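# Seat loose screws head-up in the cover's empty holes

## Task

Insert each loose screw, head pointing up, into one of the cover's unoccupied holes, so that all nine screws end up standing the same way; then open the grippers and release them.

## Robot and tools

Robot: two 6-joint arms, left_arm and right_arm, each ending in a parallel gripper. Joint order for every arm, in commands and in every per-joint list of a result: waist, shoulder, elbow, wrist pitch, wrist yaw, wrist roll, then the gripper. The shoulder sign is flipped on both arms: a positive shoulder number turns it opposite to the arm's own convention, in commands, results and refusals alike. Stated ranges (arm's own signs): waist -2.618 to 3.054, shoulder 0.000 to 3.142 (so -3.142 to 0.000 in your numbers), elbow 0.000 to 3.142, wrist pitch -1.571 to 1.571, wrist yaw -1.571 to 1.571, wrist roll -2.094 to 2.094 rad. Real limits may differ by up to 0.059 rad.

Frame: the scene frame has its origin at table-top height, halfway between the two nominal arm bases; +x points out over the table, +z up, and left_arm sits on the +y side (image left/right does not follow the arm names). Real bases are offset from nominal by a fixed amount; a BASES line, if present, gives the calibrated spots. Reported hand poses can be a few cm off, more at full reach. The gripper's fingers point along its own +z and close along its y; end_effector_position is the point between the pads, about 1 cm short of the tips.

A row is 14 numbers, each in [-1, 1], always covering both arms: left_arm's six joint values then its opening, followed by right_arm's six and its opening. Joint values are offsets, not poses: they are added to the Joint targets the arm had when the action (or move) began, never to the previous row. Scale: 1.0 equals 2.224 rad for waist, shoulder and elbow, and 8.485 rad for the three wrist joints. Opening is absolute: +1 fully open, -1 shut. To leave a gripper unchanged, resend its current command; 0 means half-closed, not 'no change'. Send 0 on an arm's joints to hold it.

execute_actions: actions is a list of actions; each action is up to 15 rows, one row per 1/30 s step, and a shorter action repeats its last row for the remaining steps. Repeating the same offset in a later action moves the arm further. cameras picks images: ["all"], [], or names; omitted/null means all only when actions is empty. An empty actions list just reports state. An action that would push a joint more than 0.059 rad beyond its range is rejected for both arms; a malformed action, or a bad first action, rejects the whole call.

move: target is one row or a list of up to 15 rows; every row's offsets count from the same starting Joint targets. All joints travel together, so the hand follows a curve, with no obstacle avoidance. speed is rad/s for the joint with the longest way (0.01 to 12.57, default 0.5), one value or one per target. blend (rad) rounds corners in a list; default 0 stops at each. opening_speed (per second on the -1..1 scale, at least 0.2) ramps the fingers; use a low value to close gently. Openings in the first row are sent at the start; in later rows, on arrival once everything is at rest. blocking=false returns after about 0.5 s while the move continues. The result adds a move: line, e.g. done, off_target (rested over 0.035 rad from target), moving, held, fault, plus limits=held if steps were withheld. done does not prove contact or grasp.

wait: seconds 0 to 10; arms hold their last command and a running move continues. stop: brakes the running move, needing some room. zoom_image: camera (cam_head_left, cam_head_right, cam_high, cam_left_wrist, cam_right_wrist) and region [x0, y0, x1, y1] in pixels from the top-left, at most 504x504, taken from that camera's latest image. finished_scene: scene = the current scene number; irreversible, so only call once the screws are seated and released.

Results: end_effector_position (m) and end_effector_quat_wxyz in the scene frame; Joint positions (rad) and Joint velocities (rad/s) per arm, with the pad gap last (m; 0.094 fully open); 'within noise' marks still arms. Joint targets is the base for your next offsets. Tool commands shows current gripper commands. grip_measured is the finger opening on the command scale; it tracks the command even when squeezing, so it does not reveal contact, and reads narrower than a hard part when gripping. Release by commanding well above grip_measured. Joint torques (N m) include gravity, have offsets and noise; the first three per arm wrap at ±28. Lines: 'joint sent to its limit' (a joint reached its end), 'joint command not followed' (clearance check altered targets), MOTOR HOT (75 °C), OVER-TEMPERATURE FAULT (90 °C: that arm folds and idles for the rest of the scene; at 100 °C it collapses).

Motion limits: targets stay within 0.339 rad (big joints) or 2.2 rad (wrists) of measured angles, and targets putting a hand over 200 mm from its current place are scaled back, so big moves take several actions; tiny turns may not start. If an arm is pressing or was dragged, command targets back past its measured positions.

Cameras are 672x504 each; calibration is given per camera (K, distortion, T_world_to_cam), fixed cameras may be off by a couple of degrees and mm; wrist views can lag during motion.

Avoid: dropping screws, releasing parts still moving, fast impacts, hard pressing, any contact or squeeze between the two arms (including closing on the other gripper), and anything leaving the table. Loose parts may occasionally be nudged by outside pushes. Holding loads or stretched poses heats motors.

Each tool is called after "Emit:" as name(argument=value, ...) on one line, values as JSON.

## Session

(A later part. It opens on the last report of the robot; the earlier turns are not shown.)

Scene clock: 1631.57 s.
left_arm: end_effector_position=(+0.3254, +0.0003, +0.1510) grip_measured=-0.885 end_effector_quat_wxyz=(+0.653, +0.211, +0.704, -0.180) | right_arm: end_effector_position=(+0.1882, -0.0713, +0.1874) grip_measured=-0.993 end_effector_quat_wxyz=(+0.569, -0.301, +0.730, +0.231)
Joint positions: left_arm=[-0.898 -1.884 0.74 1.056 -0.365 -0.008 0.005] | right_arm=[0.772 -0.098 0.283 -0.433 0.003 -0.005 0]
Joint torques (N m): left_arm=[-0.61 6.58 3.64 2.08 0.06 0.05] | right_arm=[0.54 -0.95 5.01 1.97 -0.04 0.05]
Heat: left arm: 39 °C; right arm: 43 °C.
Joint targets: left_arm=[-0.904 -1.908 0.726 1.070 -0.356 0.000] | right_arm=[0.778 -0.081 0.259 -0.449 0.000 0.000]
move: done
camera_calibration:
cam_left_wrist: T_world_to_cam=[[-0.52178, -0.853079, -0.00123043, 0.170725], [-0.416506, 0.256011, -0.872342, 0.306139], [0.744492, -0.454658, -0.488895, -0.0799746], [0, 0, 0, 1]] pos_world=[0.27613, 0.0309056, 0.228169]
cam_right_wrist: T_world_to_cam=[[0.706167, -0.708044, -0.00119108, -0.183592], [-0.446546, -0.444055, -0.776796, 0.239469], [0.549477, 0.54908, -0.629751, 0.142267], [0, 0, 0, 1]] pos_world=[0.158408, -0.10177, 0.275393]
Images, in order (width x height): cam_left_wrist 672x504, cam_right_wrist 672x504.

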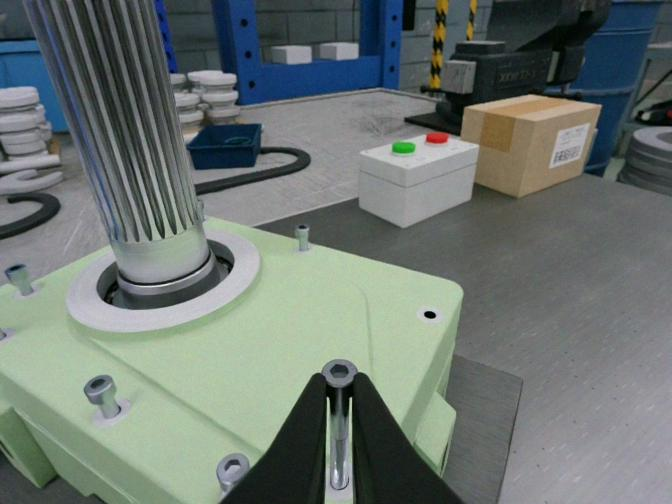

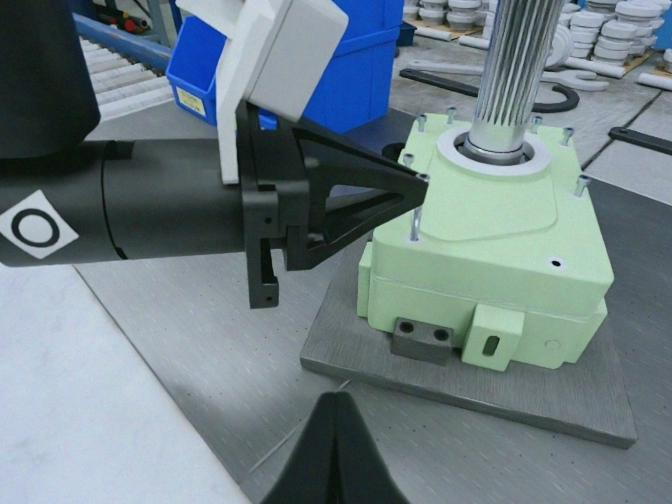

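Emit:
move(target=[0,-0.0036,-0.0011,0.0012,0,0,-1,0,0,0,0,0,0,-1], speed=0.04)

Emit:
move(target=[0,0,0,0,0,0,-0.79,0,0,0,0,0,0,-1], opening_speed=0.2)

Emit:
wait(seconds=1.5, cameras=["cam_left_wrist","cam_right_wrist"])

Emit:
zoom_image(camera="cam_left_wrist", region=[290, 354, 390, 504])

Emit:
zoom_image(camera="cam_right_wrist", region=[363, 154, 463, 254])

Scene clock: 1642.27 s.
left_arm: end_effector_position=(+0.3256, -0.0001, +0.1493) grip_measured=-0.885 end_effector_quat_wxyz=(+0.654, +0.211, +0.704, -0.180) | right_arm: end_effector_position=(+0.1882, -0.0713, +0.1874) grip_measured=-0.993 end_effector_quat_wxyz=(+0.569, -0.301, +0.730, +0.231)
Joint positions: left_arm=[-0.898 -1.892 0.74 1.066 -0.365 -0.008 0.005] | right_arm=[0.772 -0.098 0.283 -0.433 0.003 -0.005 0]
Joint torques (N m): left_arm=[-0.5 6.82 3.51 2.09 0.02 0.07] | right_arm=[0.55 -0.96 5 1.97 -0.04 0.05]
Heat: left arm: 39 °C; right arm: 43 °C.
Joint targets: left_arm=[-0.904 -1.915 0.724 1.080 -0.356 0.000] | right_arm=[0.778 -0.081 0.259 -0.449 0.000 0.000]
move: done
camera_calibration:
cam_left_wrist: T_world_to_cam=[[-0.521722, -0.853115, -0.000844074, 0.170469], [-0.415914, 0.255216, -0.872858, 0.304705], [0.744863, -0.455038, -0.487974, -0.0814384], [0, 0, 0, 1]] pos_world=[0.276329, 0.0306065, 0.226369]
cam_right_wrist: T_world_to_cam=[[0.706167, -0.708044, -0.00119108, -0.183592], [-0.446546, -0.444055, -0.776796, 0.239469], [0.549477, 0.54908, -0.629751, 0.142267], [0, 0, 0, 1]] pos_world=[0.158408, -0.10177, 0.275393]

Scene clock: 1643.53 s.
left_arm: end_effector_position=(+0.3257, -0.0001, +0.1498) grip_measured=-0.793 end_effector_quat_wxyz=(+0.654, +0.211, +0.703, -0.180) | right_arm: end_effector_position=(+0.1882, -0.0713, +0.1874) grip_measured=-0.993 end_effector_quat_wxyz=(+0.569, -0.301, +0.730, +0.231)
Joint positions: left_arm=[-0.898 -1.892 0.74 1.068 -0.365 -0.008 0.01] | right_arm=[0.772 -0.098 0.283 -0.433 0.003 -0.005 0]
Joint torques (N m): left_arm=[-0.46 6.89 3.54 2.08 0.03 0.07] | right_arm=[0.54 -0.95 5.01 1.97 -0.04 0.06]
Heat: left arm: 39 °C; right arm: 43 °C.
Joint targets: left_arm=[-0.904 -1.915 0.724 1.080 -0.356 0.000] | right_arm=[0.778 -0.081 0.259 -0.449 0.000 0.000]
move: done
camera_calibration:
cam_left_wrist: T_world_to_cam=[[-0.521788, -0.853075, -0.000125126, 0.170324], [-0.414873, 0.253888, -0.87374, 0.305007], [0.745397, -0.455855, -0.486394, -0.0817227], [0, 0, 0, 1]] pos_world=[0.276328, 0.0306079, 0.226768]
cam_right_wrist: T_world_to_cam=[[0.706167, -0.708044, -0.00119108, -0.183592], [-0.446546, -0.444055, -0.776796, 0.239469], [0.549477, 0.54908, -0.629751, 0.142267], [0, 0, 0, 1]] pos_world=[0.158408, -0.10177, 0.275393]

Scene clock: 1645.03 s.
left_arm: end_effector_position=(+0.3257, -0.0002, +0.1499) grip_measured=-0.793 end_effector_quat_wxyz=(+0.654, +0.211, +0.703, -0.180) | right_arm: end_effector_position=(+0.1882, -0.0713, +0.1874) grip_measured=-0.993 end_effector_quat_wxyz=(+0.569, -0.301, +0.730, +0.231)
Joint positions: left_arm=[-0.898 -1.892 0.74 1.068 -0.365 -0.008 0.01] | right_arm=[0.772 -0.098 0.283 -0.433 0.003 -0.005 0]
Joint torques (N m): left_arm=[-0.46 6.84 3.52 2.06 0.02 0.03] | right_arm=[0.54 -0.96 5.01 1.97 -0.04 0.05]
Heat: left arm: 39 °C; right arm: 43 °C.
Joint targets: left_arm=[-0.904 -1.915 0.724 1.080 -0.356 0.000] | right_arm=[0.778 -0.081 0.259 -0.449 0.000 0.000]
Tool commands: left_gripper/opening=-0.79 right_gripper/opening=-1.0
wait: 1.50 s; at rest by 0.17 s
camera_calibration:
cam_left_wrist: T_world_to_cam=[[-0.521749, -0.853099, 0.0000234894, 0.170366], [-0.414707, 0.253608, -0.8739, 0.30498], [0.745517, -0.455966, -0.486106, -0.0817717], [0, 0, 0, 1]] pos_world=[0.276328, 0.0307082, 0.226768]
cam_right_wrist: T_world_to_cam=[[0.706167, -0.708044, -0.00119108, -0.183592], [-0.446546, -0.444055, -0.776796, 0.239469], [0.549477, 0.54908, -0.629751, 0.142267], [0, 0, 0, 1]] pos_world=[0.158408, -0.10177, 0.275393]
Images, in order (width x height): cam_left_wrist 672x504, cam_right_wrist 672x504.

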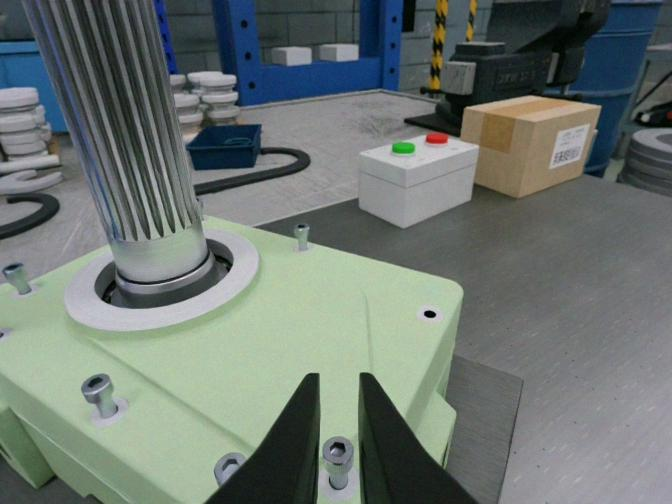

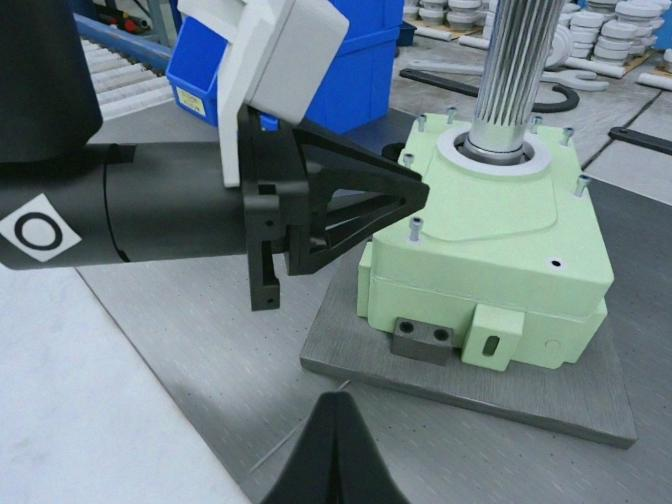

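Scaled by 3.360 from the camera's 672x504 image, which has a finer 960x720 frame.

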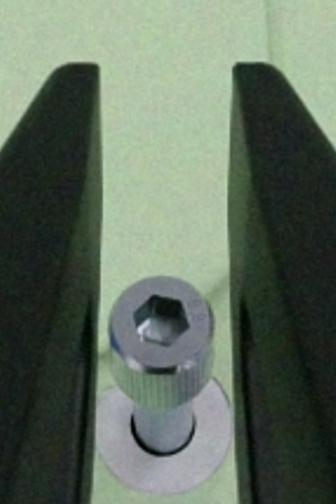

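Scaled by 5.040 from the camera's 672x504 image, which has a finer 960x720 frame.

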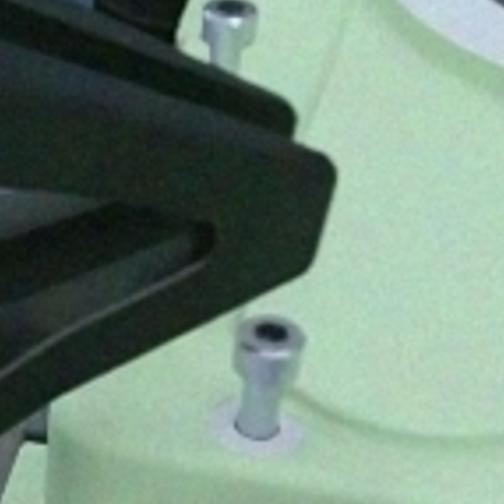

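Emit:
move(target=[[0,0,0,0,0,0,-0.62,0,0,0,0,0,0,-1],[0,0.0742,0.0342,-0.02,0,0,-0.62,0,0,0,0,0,0,-1],[0,0.2316,-0.0737,-0.0407,0,0,-0.62,-0.5297,0,0,0,0,0,-1],[0,0.2316,-0.0737,-0.0407,0,0,-0.62,-0.5297,-0.692,0.4816,-0.0979,0,-0.1756,-1]], speed=[0.1,0.12,0.5,0.55], blend=[0,0.03,0.1,0], cameras=["all"])

Scene clock: 1674.20 s.
left_arm: end_effector_position=(+0.2839, +0.0553, +0.2128) grip_measured=-0.623 end_effector_quat_wxyz=(+0.651, +0.213, +0.706, -0.178) | right_arm: end_effector_position=(+0.2862, -0.3365, +0.1165) grip_measured=-0.993 end_effector_quat_wxyz=(-0.001, -0.522, +0.853, +0.000)
Joint positions: left_arm=[-0.898 -1.426 0.576 0.755 -0.365 -0.007 0.018] | right_arm=[-0.393 -1.605 1.296 -1.263 0.002 -1.484 0]
Joint torques (N m): left_arm=[-0.36 7.99 4.72 1.79 0.08 0.06] | right_arm=[-0.51 5.82 8.38 -0.1 -0.03 -0.08]
Heat: left arm: 39 °C; right arm: 42 °C.
Joint targets: left_arm=[-0.904 -1.400 0.560 0.735 -0.356 0.000] | right_arm=[-0.400 -1.620 1.330 -1.280 0.000 -1.491]
move: done
camera_calibration:
cam_left_wrist: T_world_to_cam=[[-0.522108, -0.852867, -0.00457242, 0.196875], [-0.42041, 0.262023, -0.868677, 0.328672], [0.742064, -0.451621, -0.495358, 0.00799411], [0, 0, 0, 1]] pos_world=[0.235034, 0.0853989, 0.29037]
cam_right_wrist: T_world_to_cam=[[0.888491, -0.458803, -0.00910286, -0.408134], [-0.412791, -0.807737, 0.420909, -0.161157], [-0.200467, -0.370217, -0.907057, 0.126932], [0, 0, 0, 1]] pos_world=[0.321545, -0.270433, 0.179252]

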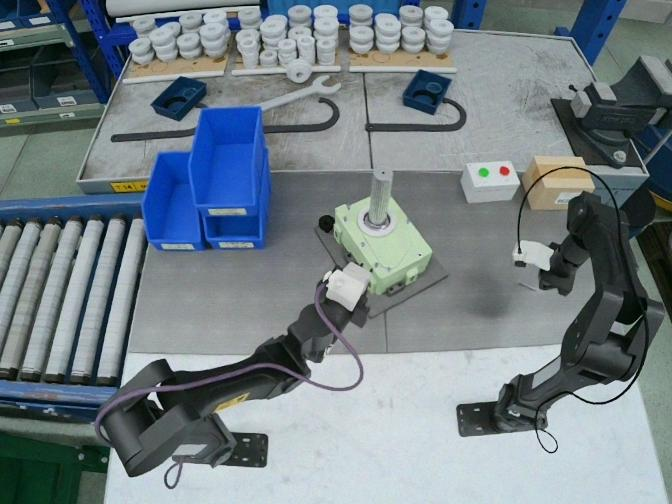

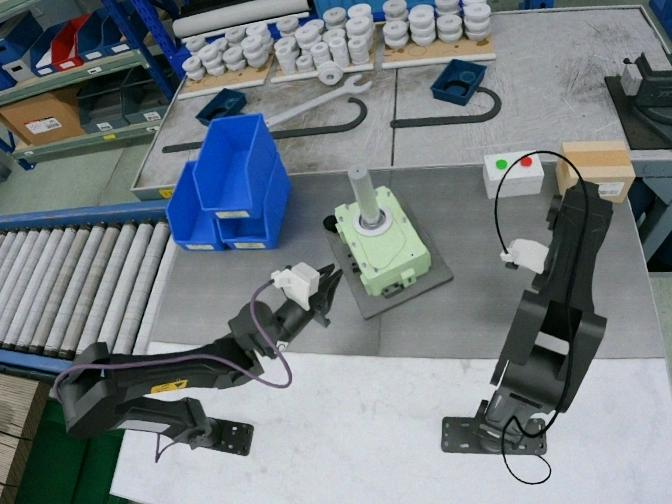

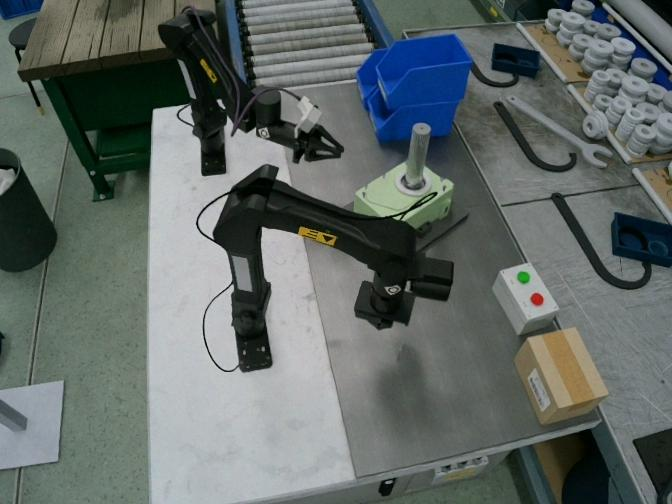

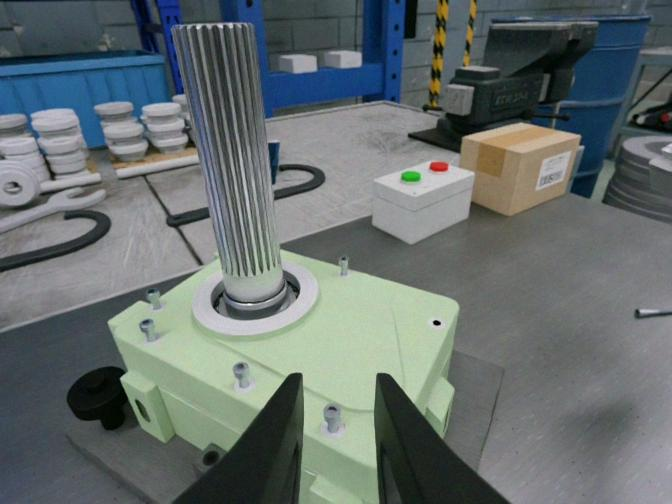

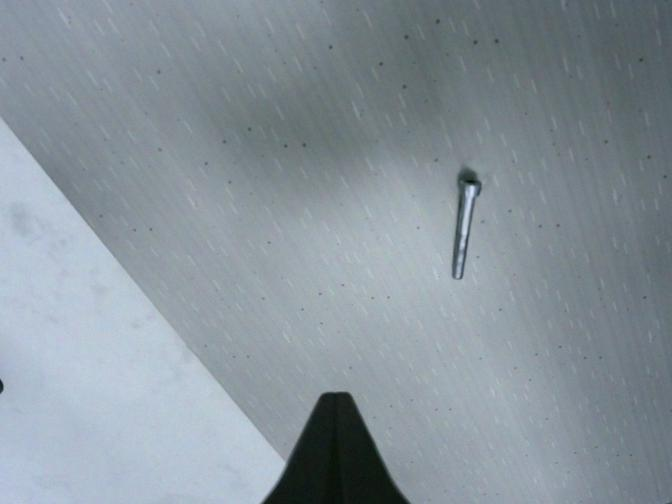

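Emit:
move(target=[0,0,0,0,0,0,-0.62,0.0333,-0.1203,0.0022,0.0318,0,0.0074,-0.6], speed=0.2, cameras=["cam_right_wrist"])

Scene clock: 1699.10 s.
left_arm: end_effector_position=(+0.2839, +0.0553, +0.2128) grip_measured=-0.623 end_effector_quat_wxyz=(+0.651, +0.213, +0.706, -0.178) | right_arm: end_effector_position=(+0.3423, -0.3376, +0.0426) grip_measured=-0.602 end_effector_quat_wxyz=(-0.004, -0.526, +0.850, +0.003)
Joint positions: left_arm=[-0.898 -1.426 0.576 0.755 -0.365 -0.007 0.018] | right_arm=[-0.332 -1.866 1.303 -1.018 0.002 -1.432 0.019]
Joint torques (N m): left_arm=[-0.55 7.95 4.6 1.74 0.08 0.03] | right_arm=[0.54 7.47 7.99 0.21 -0.03 0.07]
Heat: left arm: 39 °C; right arm: 38 °C.
Joint targets: left_arm=[-0.904 -1.400 0.560 0.735 -0.356 0.000] | right_arm=[-0.326 -1.887 1.335 -1.010 0.000 -1.428]
move: done
camera_calibration:
cam_right_wrist: T_world_to_cam=[[0.892533, -0.45064, -0.0175549, -0.457392], [-0.401805, -0.812281, 0.422791, -0.113182], [-0.204786, -0.370301, -0.906057, 0.0721987], [0, 0, 0, 1]] pos_world=[0.377546, -0.271319, 0.105239]
Images, in order (width x height): cam_right_wrist 672x504.

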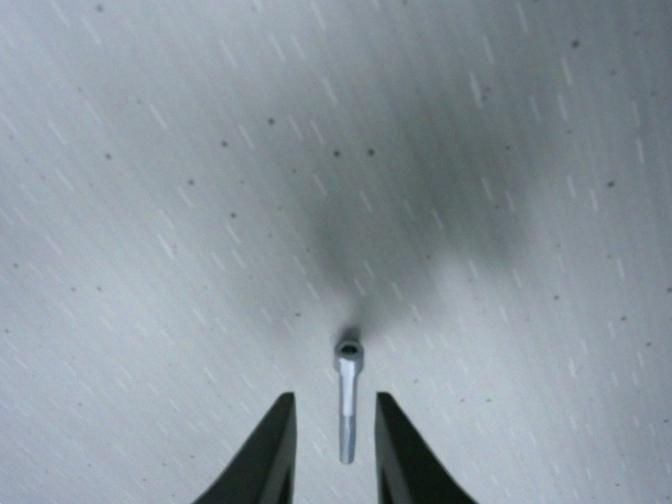

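Emit:
move(target=[0,0,0,0,0,0,-0.62,-0.0151,-0.0121,-0.0418,0.0097,0,-0.0053,-0.6], speed=0.08, cameras=["cam_right_wrist"])

Emit:
zoom_image(camera="cam_right_wrist", region=[262, 354, 412, 504])

Scene clock: 1738.47 s.
left_arm: end_effector_position=(+0.2839, +0.0554, +0.2125) grip_measured=-0.623 end_effector_quat_wxyz=(+0.651, +0.213, +0.707, -0.178) | right_arm: end_effector_position=(+0.3447, -0.3455, +0.0256) grip_measured=-0.602 end_effector_quat_wxyz=(+0.002, -0.532, +0.847, -0.004)
Joint positions: left_arm=[-0.898 -1.426 0.575 0.754 -0.365 -0.007 0.018] | right_arm=[-0.352 -1.889 1.262 -0.935 0.002 -1.466 0.019]
Joint torques (N m): left_arm=[-0.47 7.9 4.67 1.77 0.04 0.03] | right_arm=[-0.55 7.32 4.11 0.23 -0.03 -0.09]
Heat: left arm: 38 °C; right arm: 35 °C.
Joint targets: left_arm=[-0.904 -1.400 0.560 0.735 -0.356 0.000] | right_arm=[-0.359 -1.914 1.242 -0.928 0.000 -1.473]
move: done
camera_calibration:
cam_right_wrist: T_world_to_cam=[[0.898934, -0.438084, 0.000824534, -0.461736], [-0.397751, -0.815382, 0.42065, -0.113891], [-0.183607, -0.378464, -0.907223, 0.0442826], [0, 0, 0, 1]] pos_world=[0.377901, -0.278384, 0.088463]
Images, in order (width x height): cam_right_wrist 672x504.

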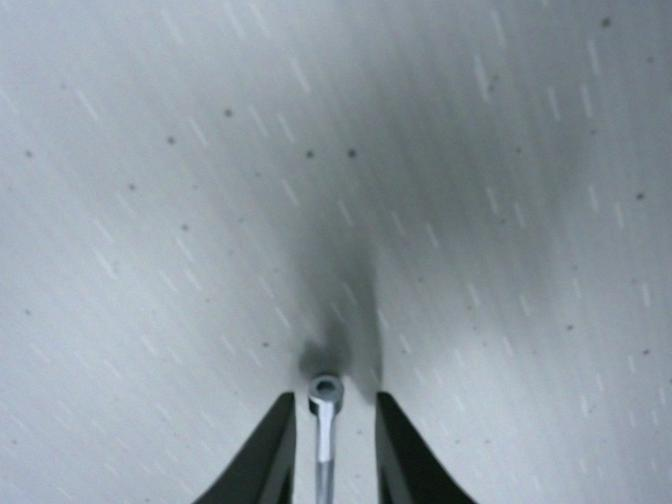

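Scaled by 3.360 from the camera's 672x504 image, which has a finer 960x720 frame.

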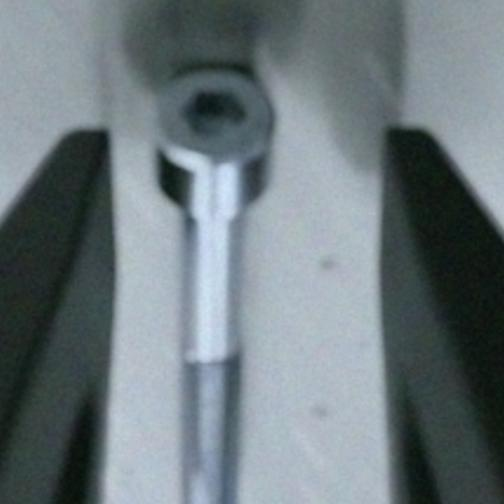

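Emit:
move(target=[0,0,0,0,0,0,-0.62,-0.0040,0,-0.0051,0.0007,0,-0.0011,-0.6], speed=0.04, cameras=["cam_right_wrist"])

Emit:
zoom_image(camera="cam_right_wrist", region=[262, 354, 412, 504])

Scene clock: 1756.37 s.
left_arm: end_effector_position=(+0.2839, +0.0554, +0.2125) grip_measured=-0.623 end_effector_quat_wxyz=(+0.651, +0.213, +0.707, -0.178) | right_arm: end_effector_position=(+0.3416, -0.3474, +0.0230) grip_measured=-0.602 end_effector_quat_wxyz=(+0.000, -0.532, +0.847, -0.002)
Joint positions: left_arm=[-0.898 -1.426 0.575 0.754 -0.365 -0.007 0.018] | right_arm=[-0.361 -1.889 1.251 -0.929 0.002 -1.476 0.019]
Joint torques (N m): left_arm=[-0.51 7.99 4.74 1.78 0.05 0.04] | right_arm=[-0.57 7.31 4.04 0.16 -0.03 -0.02]
Heat: left arm: 38 °C; right arm: 34 °C.
Joint targets: left_arm=[-0.904 -1.400 0.560 0.735 -0.356 0.000] | right_arm=[-0.368 -1.914 1.231 -0.922 0.000 -1.482]
move: done
camera_calibration:
cam_right_wrist: T_world_to_cam=[[0.899264, -0.437386, -0.00412043, -0.45947], [-0.395126, -0.816347, 0.421252, -0.116802], [-0.187614, -0.377189, -0.906934, 0.0425021], [0, 0, 0, 1]] pos_world=[0.375007, -0.280285, 0.0858565]
Images, in order (width x height): cam_right_wrist 672x504.

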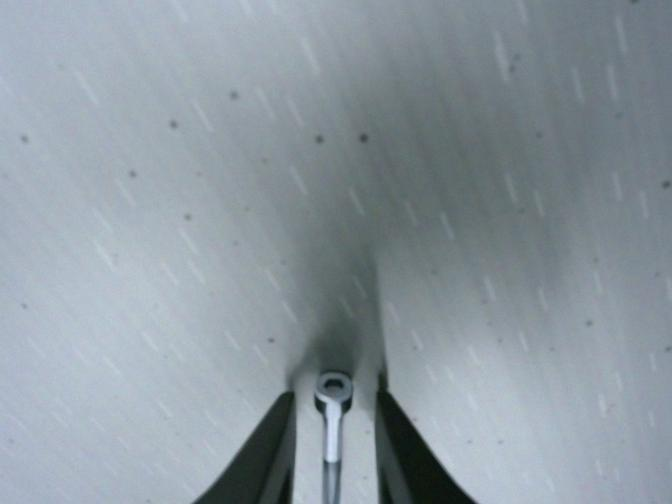

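Scaled by 3.360 from the camera's 672x504 image, which has a finer 960x720 frame.

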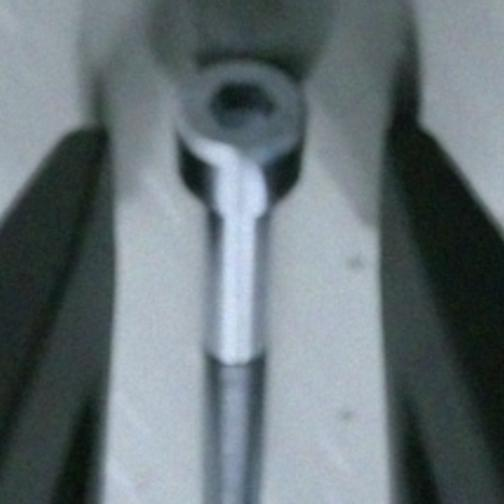

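Emit:
move(target=[0,0,0,0,0,0,-0.62,0,0,-0.0005,0,0,0,-1], speed=0.04, opening_speed=0.4, cameras=["cam_right_wrist"])

Emit:
zoom_image(camera="cam_right_wrist", region=[262, 354, 412, 504])

Scene clock: 1767.67 s.
left_arm: end_effector_position=(+0.2839, +0.0554, +0.2125) grip_measured=-0.623 end_effector_quat_wxyz=(+0.651, +0.213, +0.707, -0.178) | right_arm: end_effector_position=(+0.3418, -0.3474, +0.0230) grip_measured=-0.890 end_effector_quat_wxyz=(+0.000, -0.533, +0.846, -0.002)
Joint positions: left_arm=[-0.898 -1.426 0.575 0.754 -0.365 -0.007 0.018] | right_arm=[-0.361 -1.889 1.251 -0.928 0.002 -1.476 0.005]
Joint torques (N m): left_arm=[-0.53 7.99 4.72 1.77 0.08 0.08] | right_arm=[-0.57 7.3 3.96 0.18 -0.03 -0.06]
Heat: left arm: 38 °C; right arm: 34 °C.
Joint targets: left_arm=[-0.904 -1.400 0.560 0.735 -0.356 0.000] | right_arm=[-0.368 -1.914 1.230 -0.922 0.000 -1.482]
move: done
camera_calibration:
cam_right_wrist: T_world_to_cam=[[0.899598, -0.436706, -0.00333501, -0.459559], [-0.394841, -0.816574, 0.421079, -0.116918], [-0.186611, -0.377485, -0.907018, 0.0420704], [0, 0, 0, 1]] pos_world=[0.375105, -0.280284, 0.0858577]
Images, in order (width x height): cam_right_wrist 672x504.

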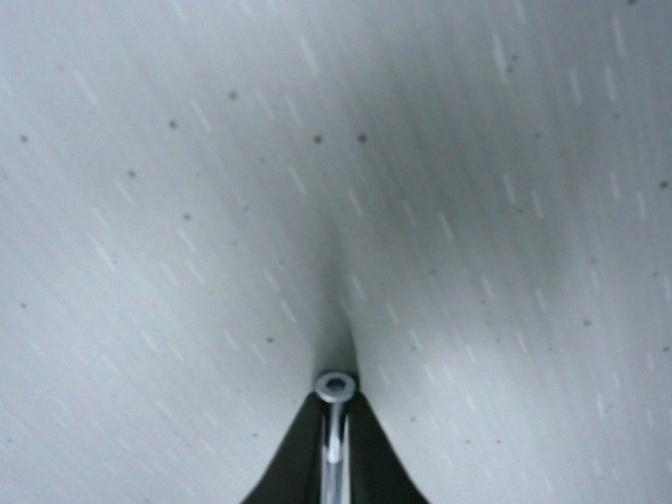

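Scaled by 3.360 from the camera's 672x504 image, which has a finer 960x720 frame.

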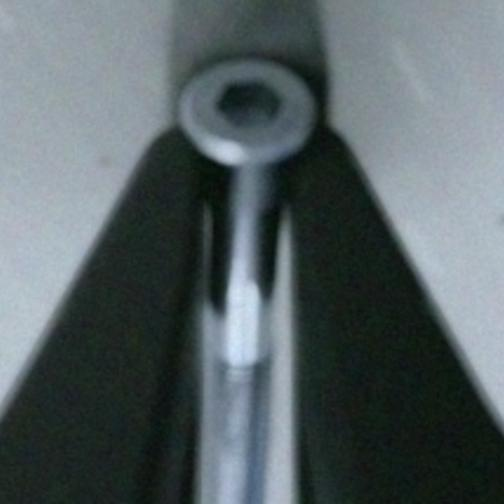

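Emit:
move(target=[[0,0,0,0,0,0,-0.62,0,0.0629,0,-0.0118,0,0,-1],[0,0,0,0,0,0,-0.62,0,0.1322,0.045,-0.0422,0,0,-1],[0,0,0,0,0,0,-0.62,0.1385,0.1322,0.045,0.1428,-0.1351,0.1747,-1]], speed=[0.12,0.3,0.5], blend=[0.02,0.05,0], cameras=["all"])

Scene clock: 1811.83 s.
left_arm: end_effector_position=(+0.2839, +0.0554, +0.2125) grip_measured=-0.623 end_effector_quat_wxyz=(+0.651, +0.213, +0.707, -0.178) | right_arm: end_effector_position=(+0.4701, -0.0943, +0.3472) grip_measured=-0.890 end_effector_quat_wxyz=(+0.589, -0.353, +0.623, +0.375)
Joint positions: left_arm=[-0.898 -1.426 0.575 0.754 -0.365 -0.007 0.018] | right_arm=[-0.065 -1.645 1.301 0.283 -1.139 -0.003 0.005]
Joint torques (N m): left_arm=[-0.53 7.94 4.68 1.77 0.03 0.06] | right_arm=[0.43 10.76 8.98 1.74 -0.18 0.06]
Heat: left arm: 38 °C; right arm: 33 °C.
Joint targets: left_arm=[-0.904 -1.400 0.560 0.735 -0.356 0.000] | right_arm=[-0.060 -1.620 1.330 0.290 -1.146 0.000]
move: done
camera_calibration:
cam_left_wrist: T_world_to_cam=[[-0.522091, -0.852876, -0.00483512, 0.196947], [-0.420868, 0.262558, -0.868294, 0.328449], [0.741817, -0.451293, -0.496027, 0.00811876], [0, 0, 0, 1]] pos_world=[0.235035, 0.0853983, 0.29017]
cam_right_wrist: T_world_to_cam=[[0.88445, -0.463254, -0.0560668, -0.44046], [-0.249587, -0.368114, -0.895655, 0.435001], [0.394277, 0.806156, -0.441201, 0.132435], [0, 0, 0, 1]] pos_world=[0.44592, -0.150678, 0.423346]

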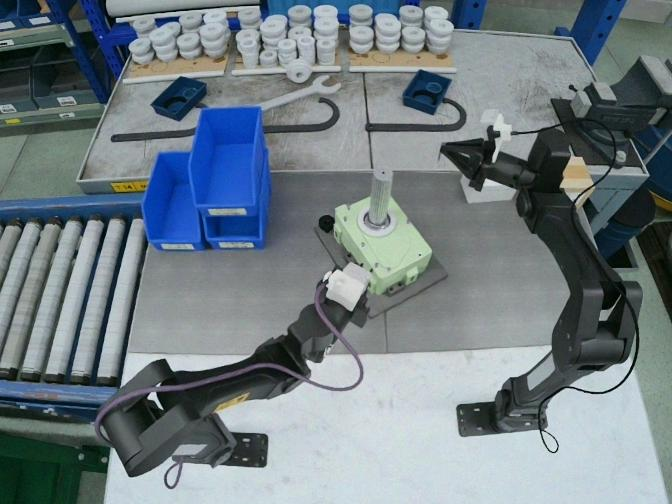

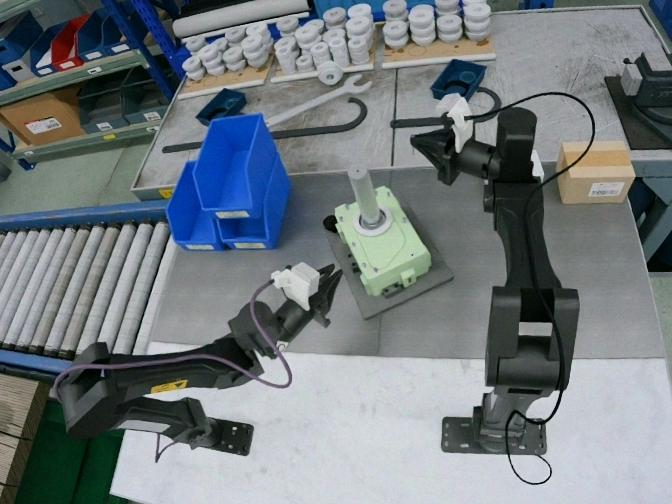

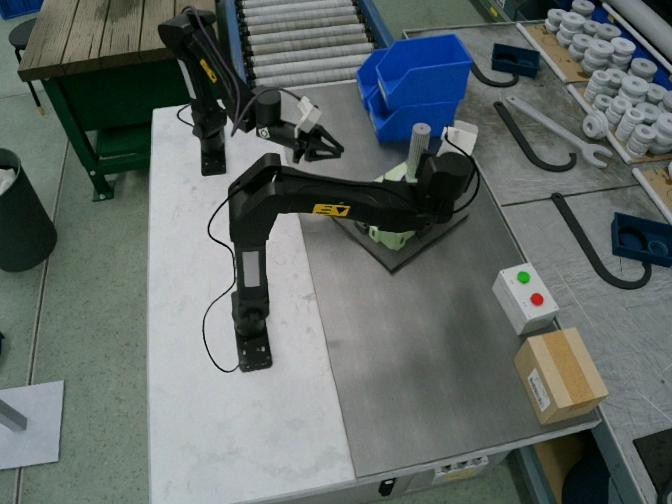

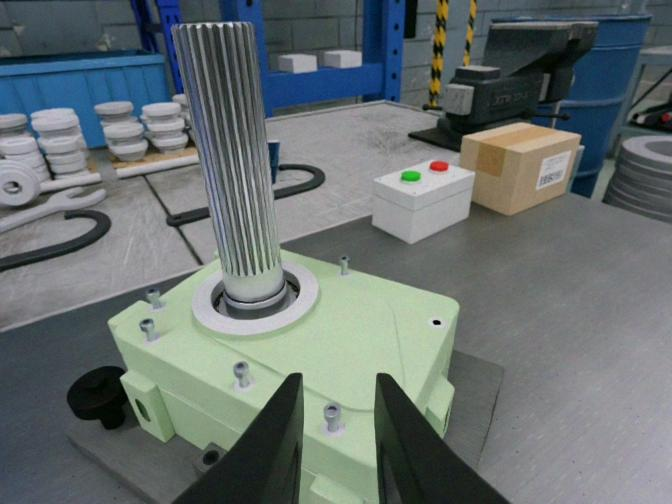

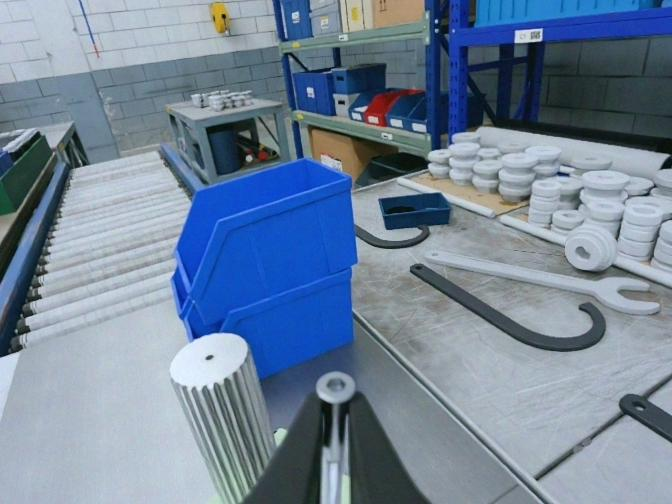

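Emit:
move(target=[0,0,0,0,0,0,-0.62,0.0099,0.0634,-0.3647,0.0761,0.0031,0,-1], speed=0.3, cameras=["cam_left_wrist","cam_right_wrist","cam_high"])

Emit:
zoom_image(camera="cam_left_wrist", region=[363, 189, 513, 339])

Emit:
zoom_image(camera="cam_right_wrist", region=[262, 354, 412, 504])

Scene clock: 1833.70 s.
left_arm: end_effector_position=(+0.2839, +0.0554, +0.2125) grip_measured=-0.623 end_effector_quat_wxyz=(+0.651, +0.213, +0.707, -0.178) | right_arm: end_effector_position=(+0.3705, -0.0830, +0.2078) grip_measured=-0.890 end_effector_quat_wxyz=(+0.593, -0.358, +0.617, +0.373)
Joint positions: left_arm=[-0.898 -1.426 0.575 0.754 -0.365 -0.007 0.018] | right_arm=[-0.046 -1.507 0.537 0.929 -1.125 -0.002 0.005]
Joint torques (N m): left_arm=[-0.61 7.94 4.59 1.75 0.04 0.05] | right_arm=[0.59 8.24 4.33 1.79 -0.01 0.03]
Heat: left arm: 38 °C; right arm: 35 °C.
Joint targets: left_arm=[-0.904 -1.400 0.560 0.735 -0.356 0.000] | right_arm=[-0.038 -1.479 0.518 0.935 -1.120 0.000]
move: done
camera_calibration:
cam_left_wrist: T_world_to_cam=[[-0.522091, -0.852876, -0.00483512, 0.196947], [-0.420868, 0.262558, -0.868294, 0.328449], [0.741817, -0.451293, -0.496027, 0.00811876], [0, 0, 0, 1]] pos_world=[0.235035, 0.0853983, 0.29017]
cam_right_wrist: T_world_to_cam=[[0.887783, -0.458561, -0.0395394, -0.359243], [-0.23137, -0.370369, -0.899608, 0.283448], [0.397881, 0.807805, -0.434905, 0.0985636], [0, 0, 0, 1]] pos_world=[0.345294, -0.139374, 0.283654]
Images, in order (width x height): cam_high 672x504, cam_left_wrist 672x504, cam_right_wrist 672x504.

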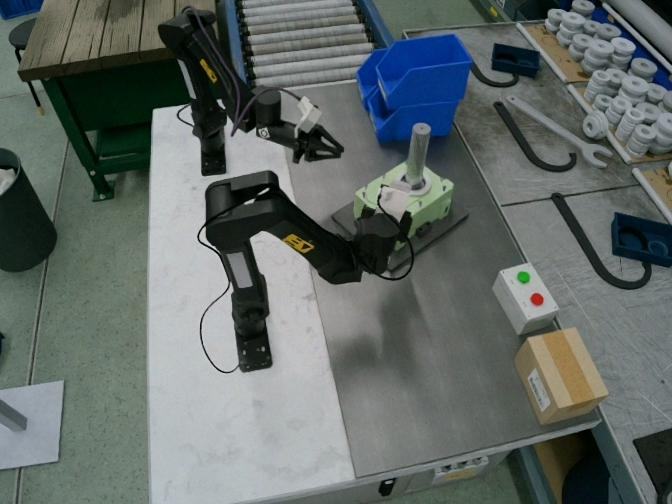

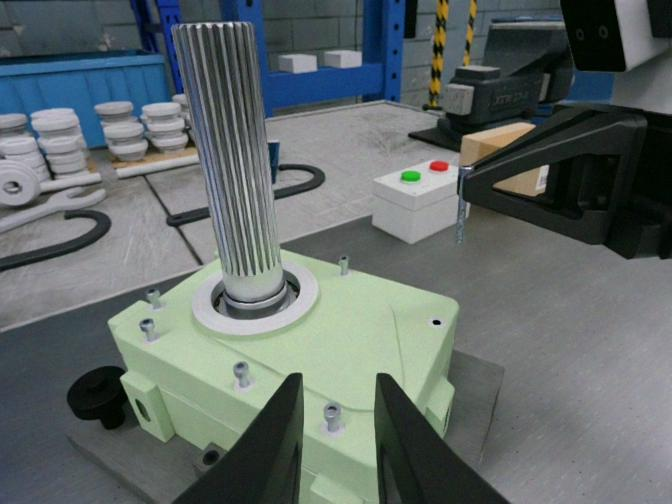

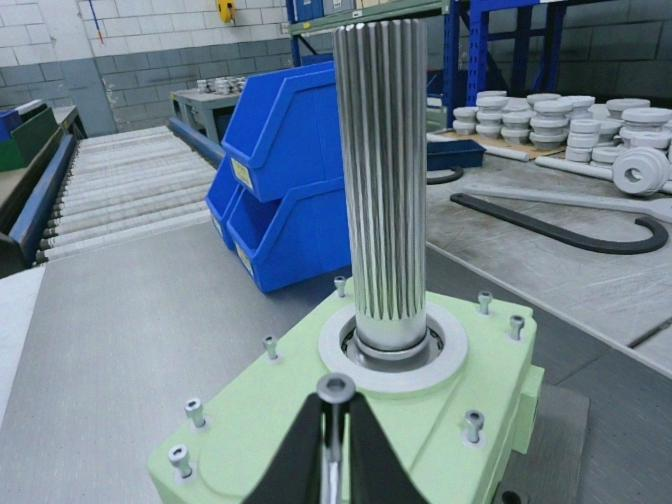

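Scaled by 3.360 from the camera's 672x504 image, which has a finer 960x720 frame.

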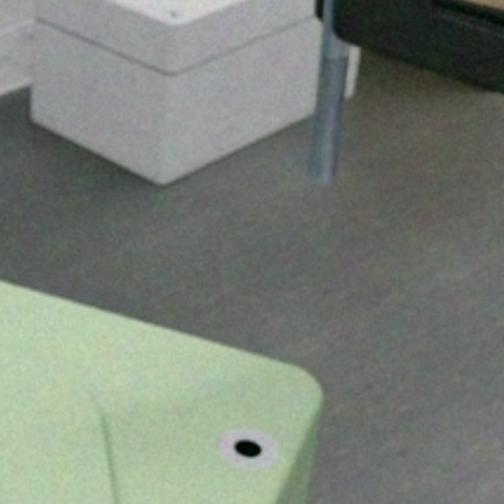

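Scaled by 3.360 from the camera's 672x504 image, which has a finer 960x720 frame.

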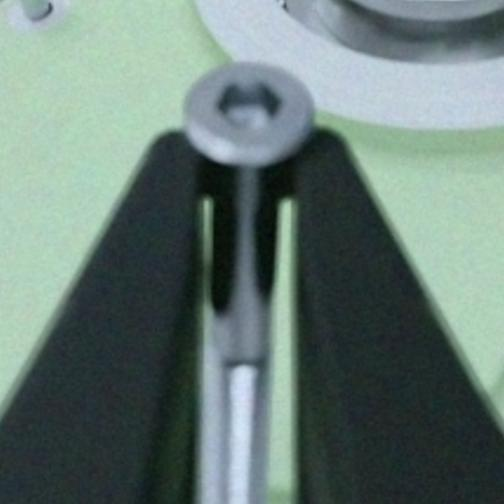

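Emit:
zoom_image(camera="cam_left_wrist", region=[430, 160, 490, 250])

Scaled by 5.600 from the camera's 672x504 image, which has a finer 960x720 frame.

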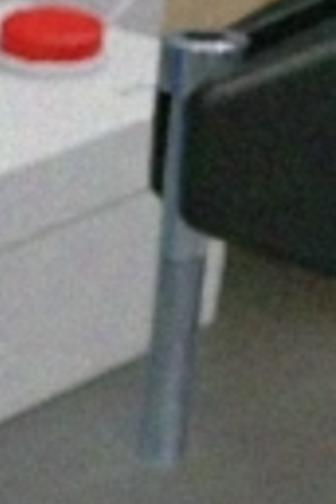

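Emit:
move(target=[0,0,0,0,0,0,-0.62,0.0036,-0.1232,-0.02,0.0465,0.0012,0.0086,-1], speed=0.15, cameras=["cam_left_wrist","cam_right_wrist"])

Emit:
zoom_image(camera="cam_left_wrist", region=[400, 180, 500, 330])

Emit:
zoom_image(camera="cam_right_wrist", region=[287, 404, 387, 504])

Scene clock: 1889.40 s.
left_arm: end_effector_position=(+0.2839, +0.0554, +0.2125) grip_measured=-0.623 end_effector_quat_wxyz=(+0.651, +0.213, +0.707, -0.178) | right_arm: end_effector_position=(+0.3780, -0.0813, +0.1784) grip_measured=-0.890 end_effector_quat_wxyz=(+0.616, -0.360, +0.594, +0.371)
Joint positions: left_arm=[-0.898 -1.426 0.575 0.754 -0.365 -0.007 0.018] | right_arm=[-0.038 -1.734 0.491 1.322 -1.116 0.069 0.005]
Joint torques (N m): left_arm=[-0.51 8.02 4.64 1.77 0.04 0.03] | right_arm=[0.64 5.2 3.29 1.75 0.07 0.06]
Heat: left arm: 38 °C; right arm: 37 °C.
Joint targets: left_arm=[-0.904 -1.400 0.560 0.735 -0.356 0.000] | right_arm=[-0.030 -1.753 0.474 1.330 -1.110 0.073]
move: done
camera_calibration:
cam_left_wrist: T_world_to_cam=[[-0.522091, -0.852876, -0.00483512, 0.196947], [-0.420868, 0.262558, -0.868294, 0.328449], [0.741817, -0.451293, -0.496027, 0.00811876], [0, 0, 0, 1]] pos_world=[0.235035, 0.0853983, 0.29017]
cam_right_wrist: T_world_to_cam=[[0.888694, -0.458495, -0.00207675, -0.373285], [-0.17932, -0.343397, -0.921912, 0.245883], [0.42198, 0.819671, -0.387393, 0.0648033], [0, 0, 0, 1]] pos_world=[0.348482, -0.139831, 0.251011]
Images, in order (width x height): cam_left_wrist 672x504, cam_right_wrist 672x504.

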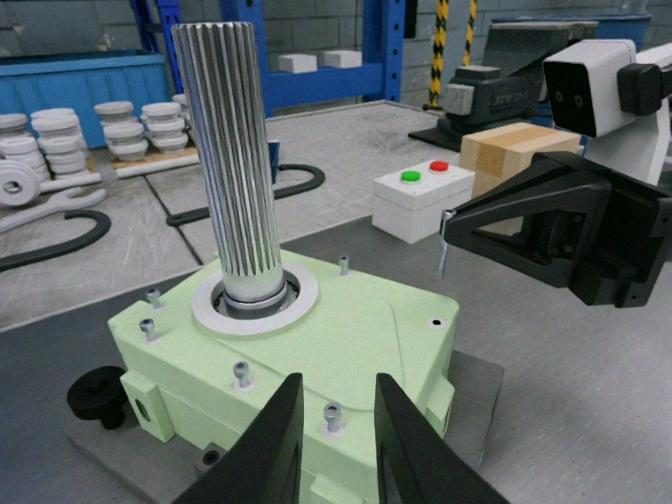

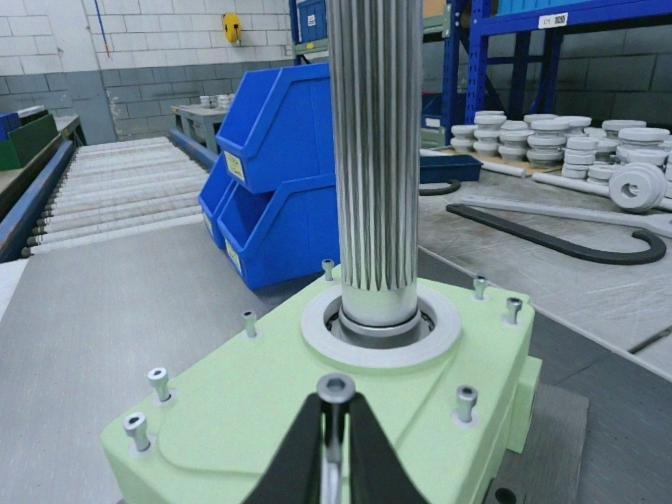

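Scaled by 3.360 from the camera's 672x504 image, which has a finer 960x720 frame.

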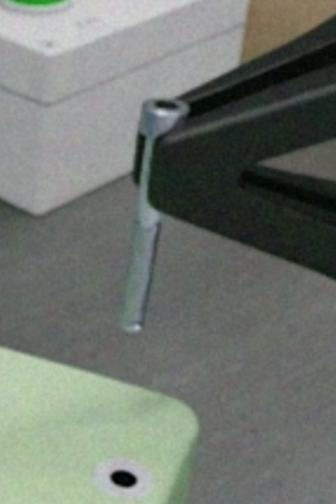

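Scaled by 5.040 from the camera's 672x504 image, which has a finer 960x720 frame.

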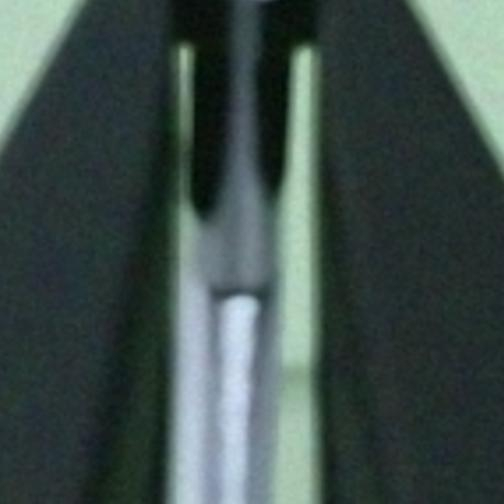

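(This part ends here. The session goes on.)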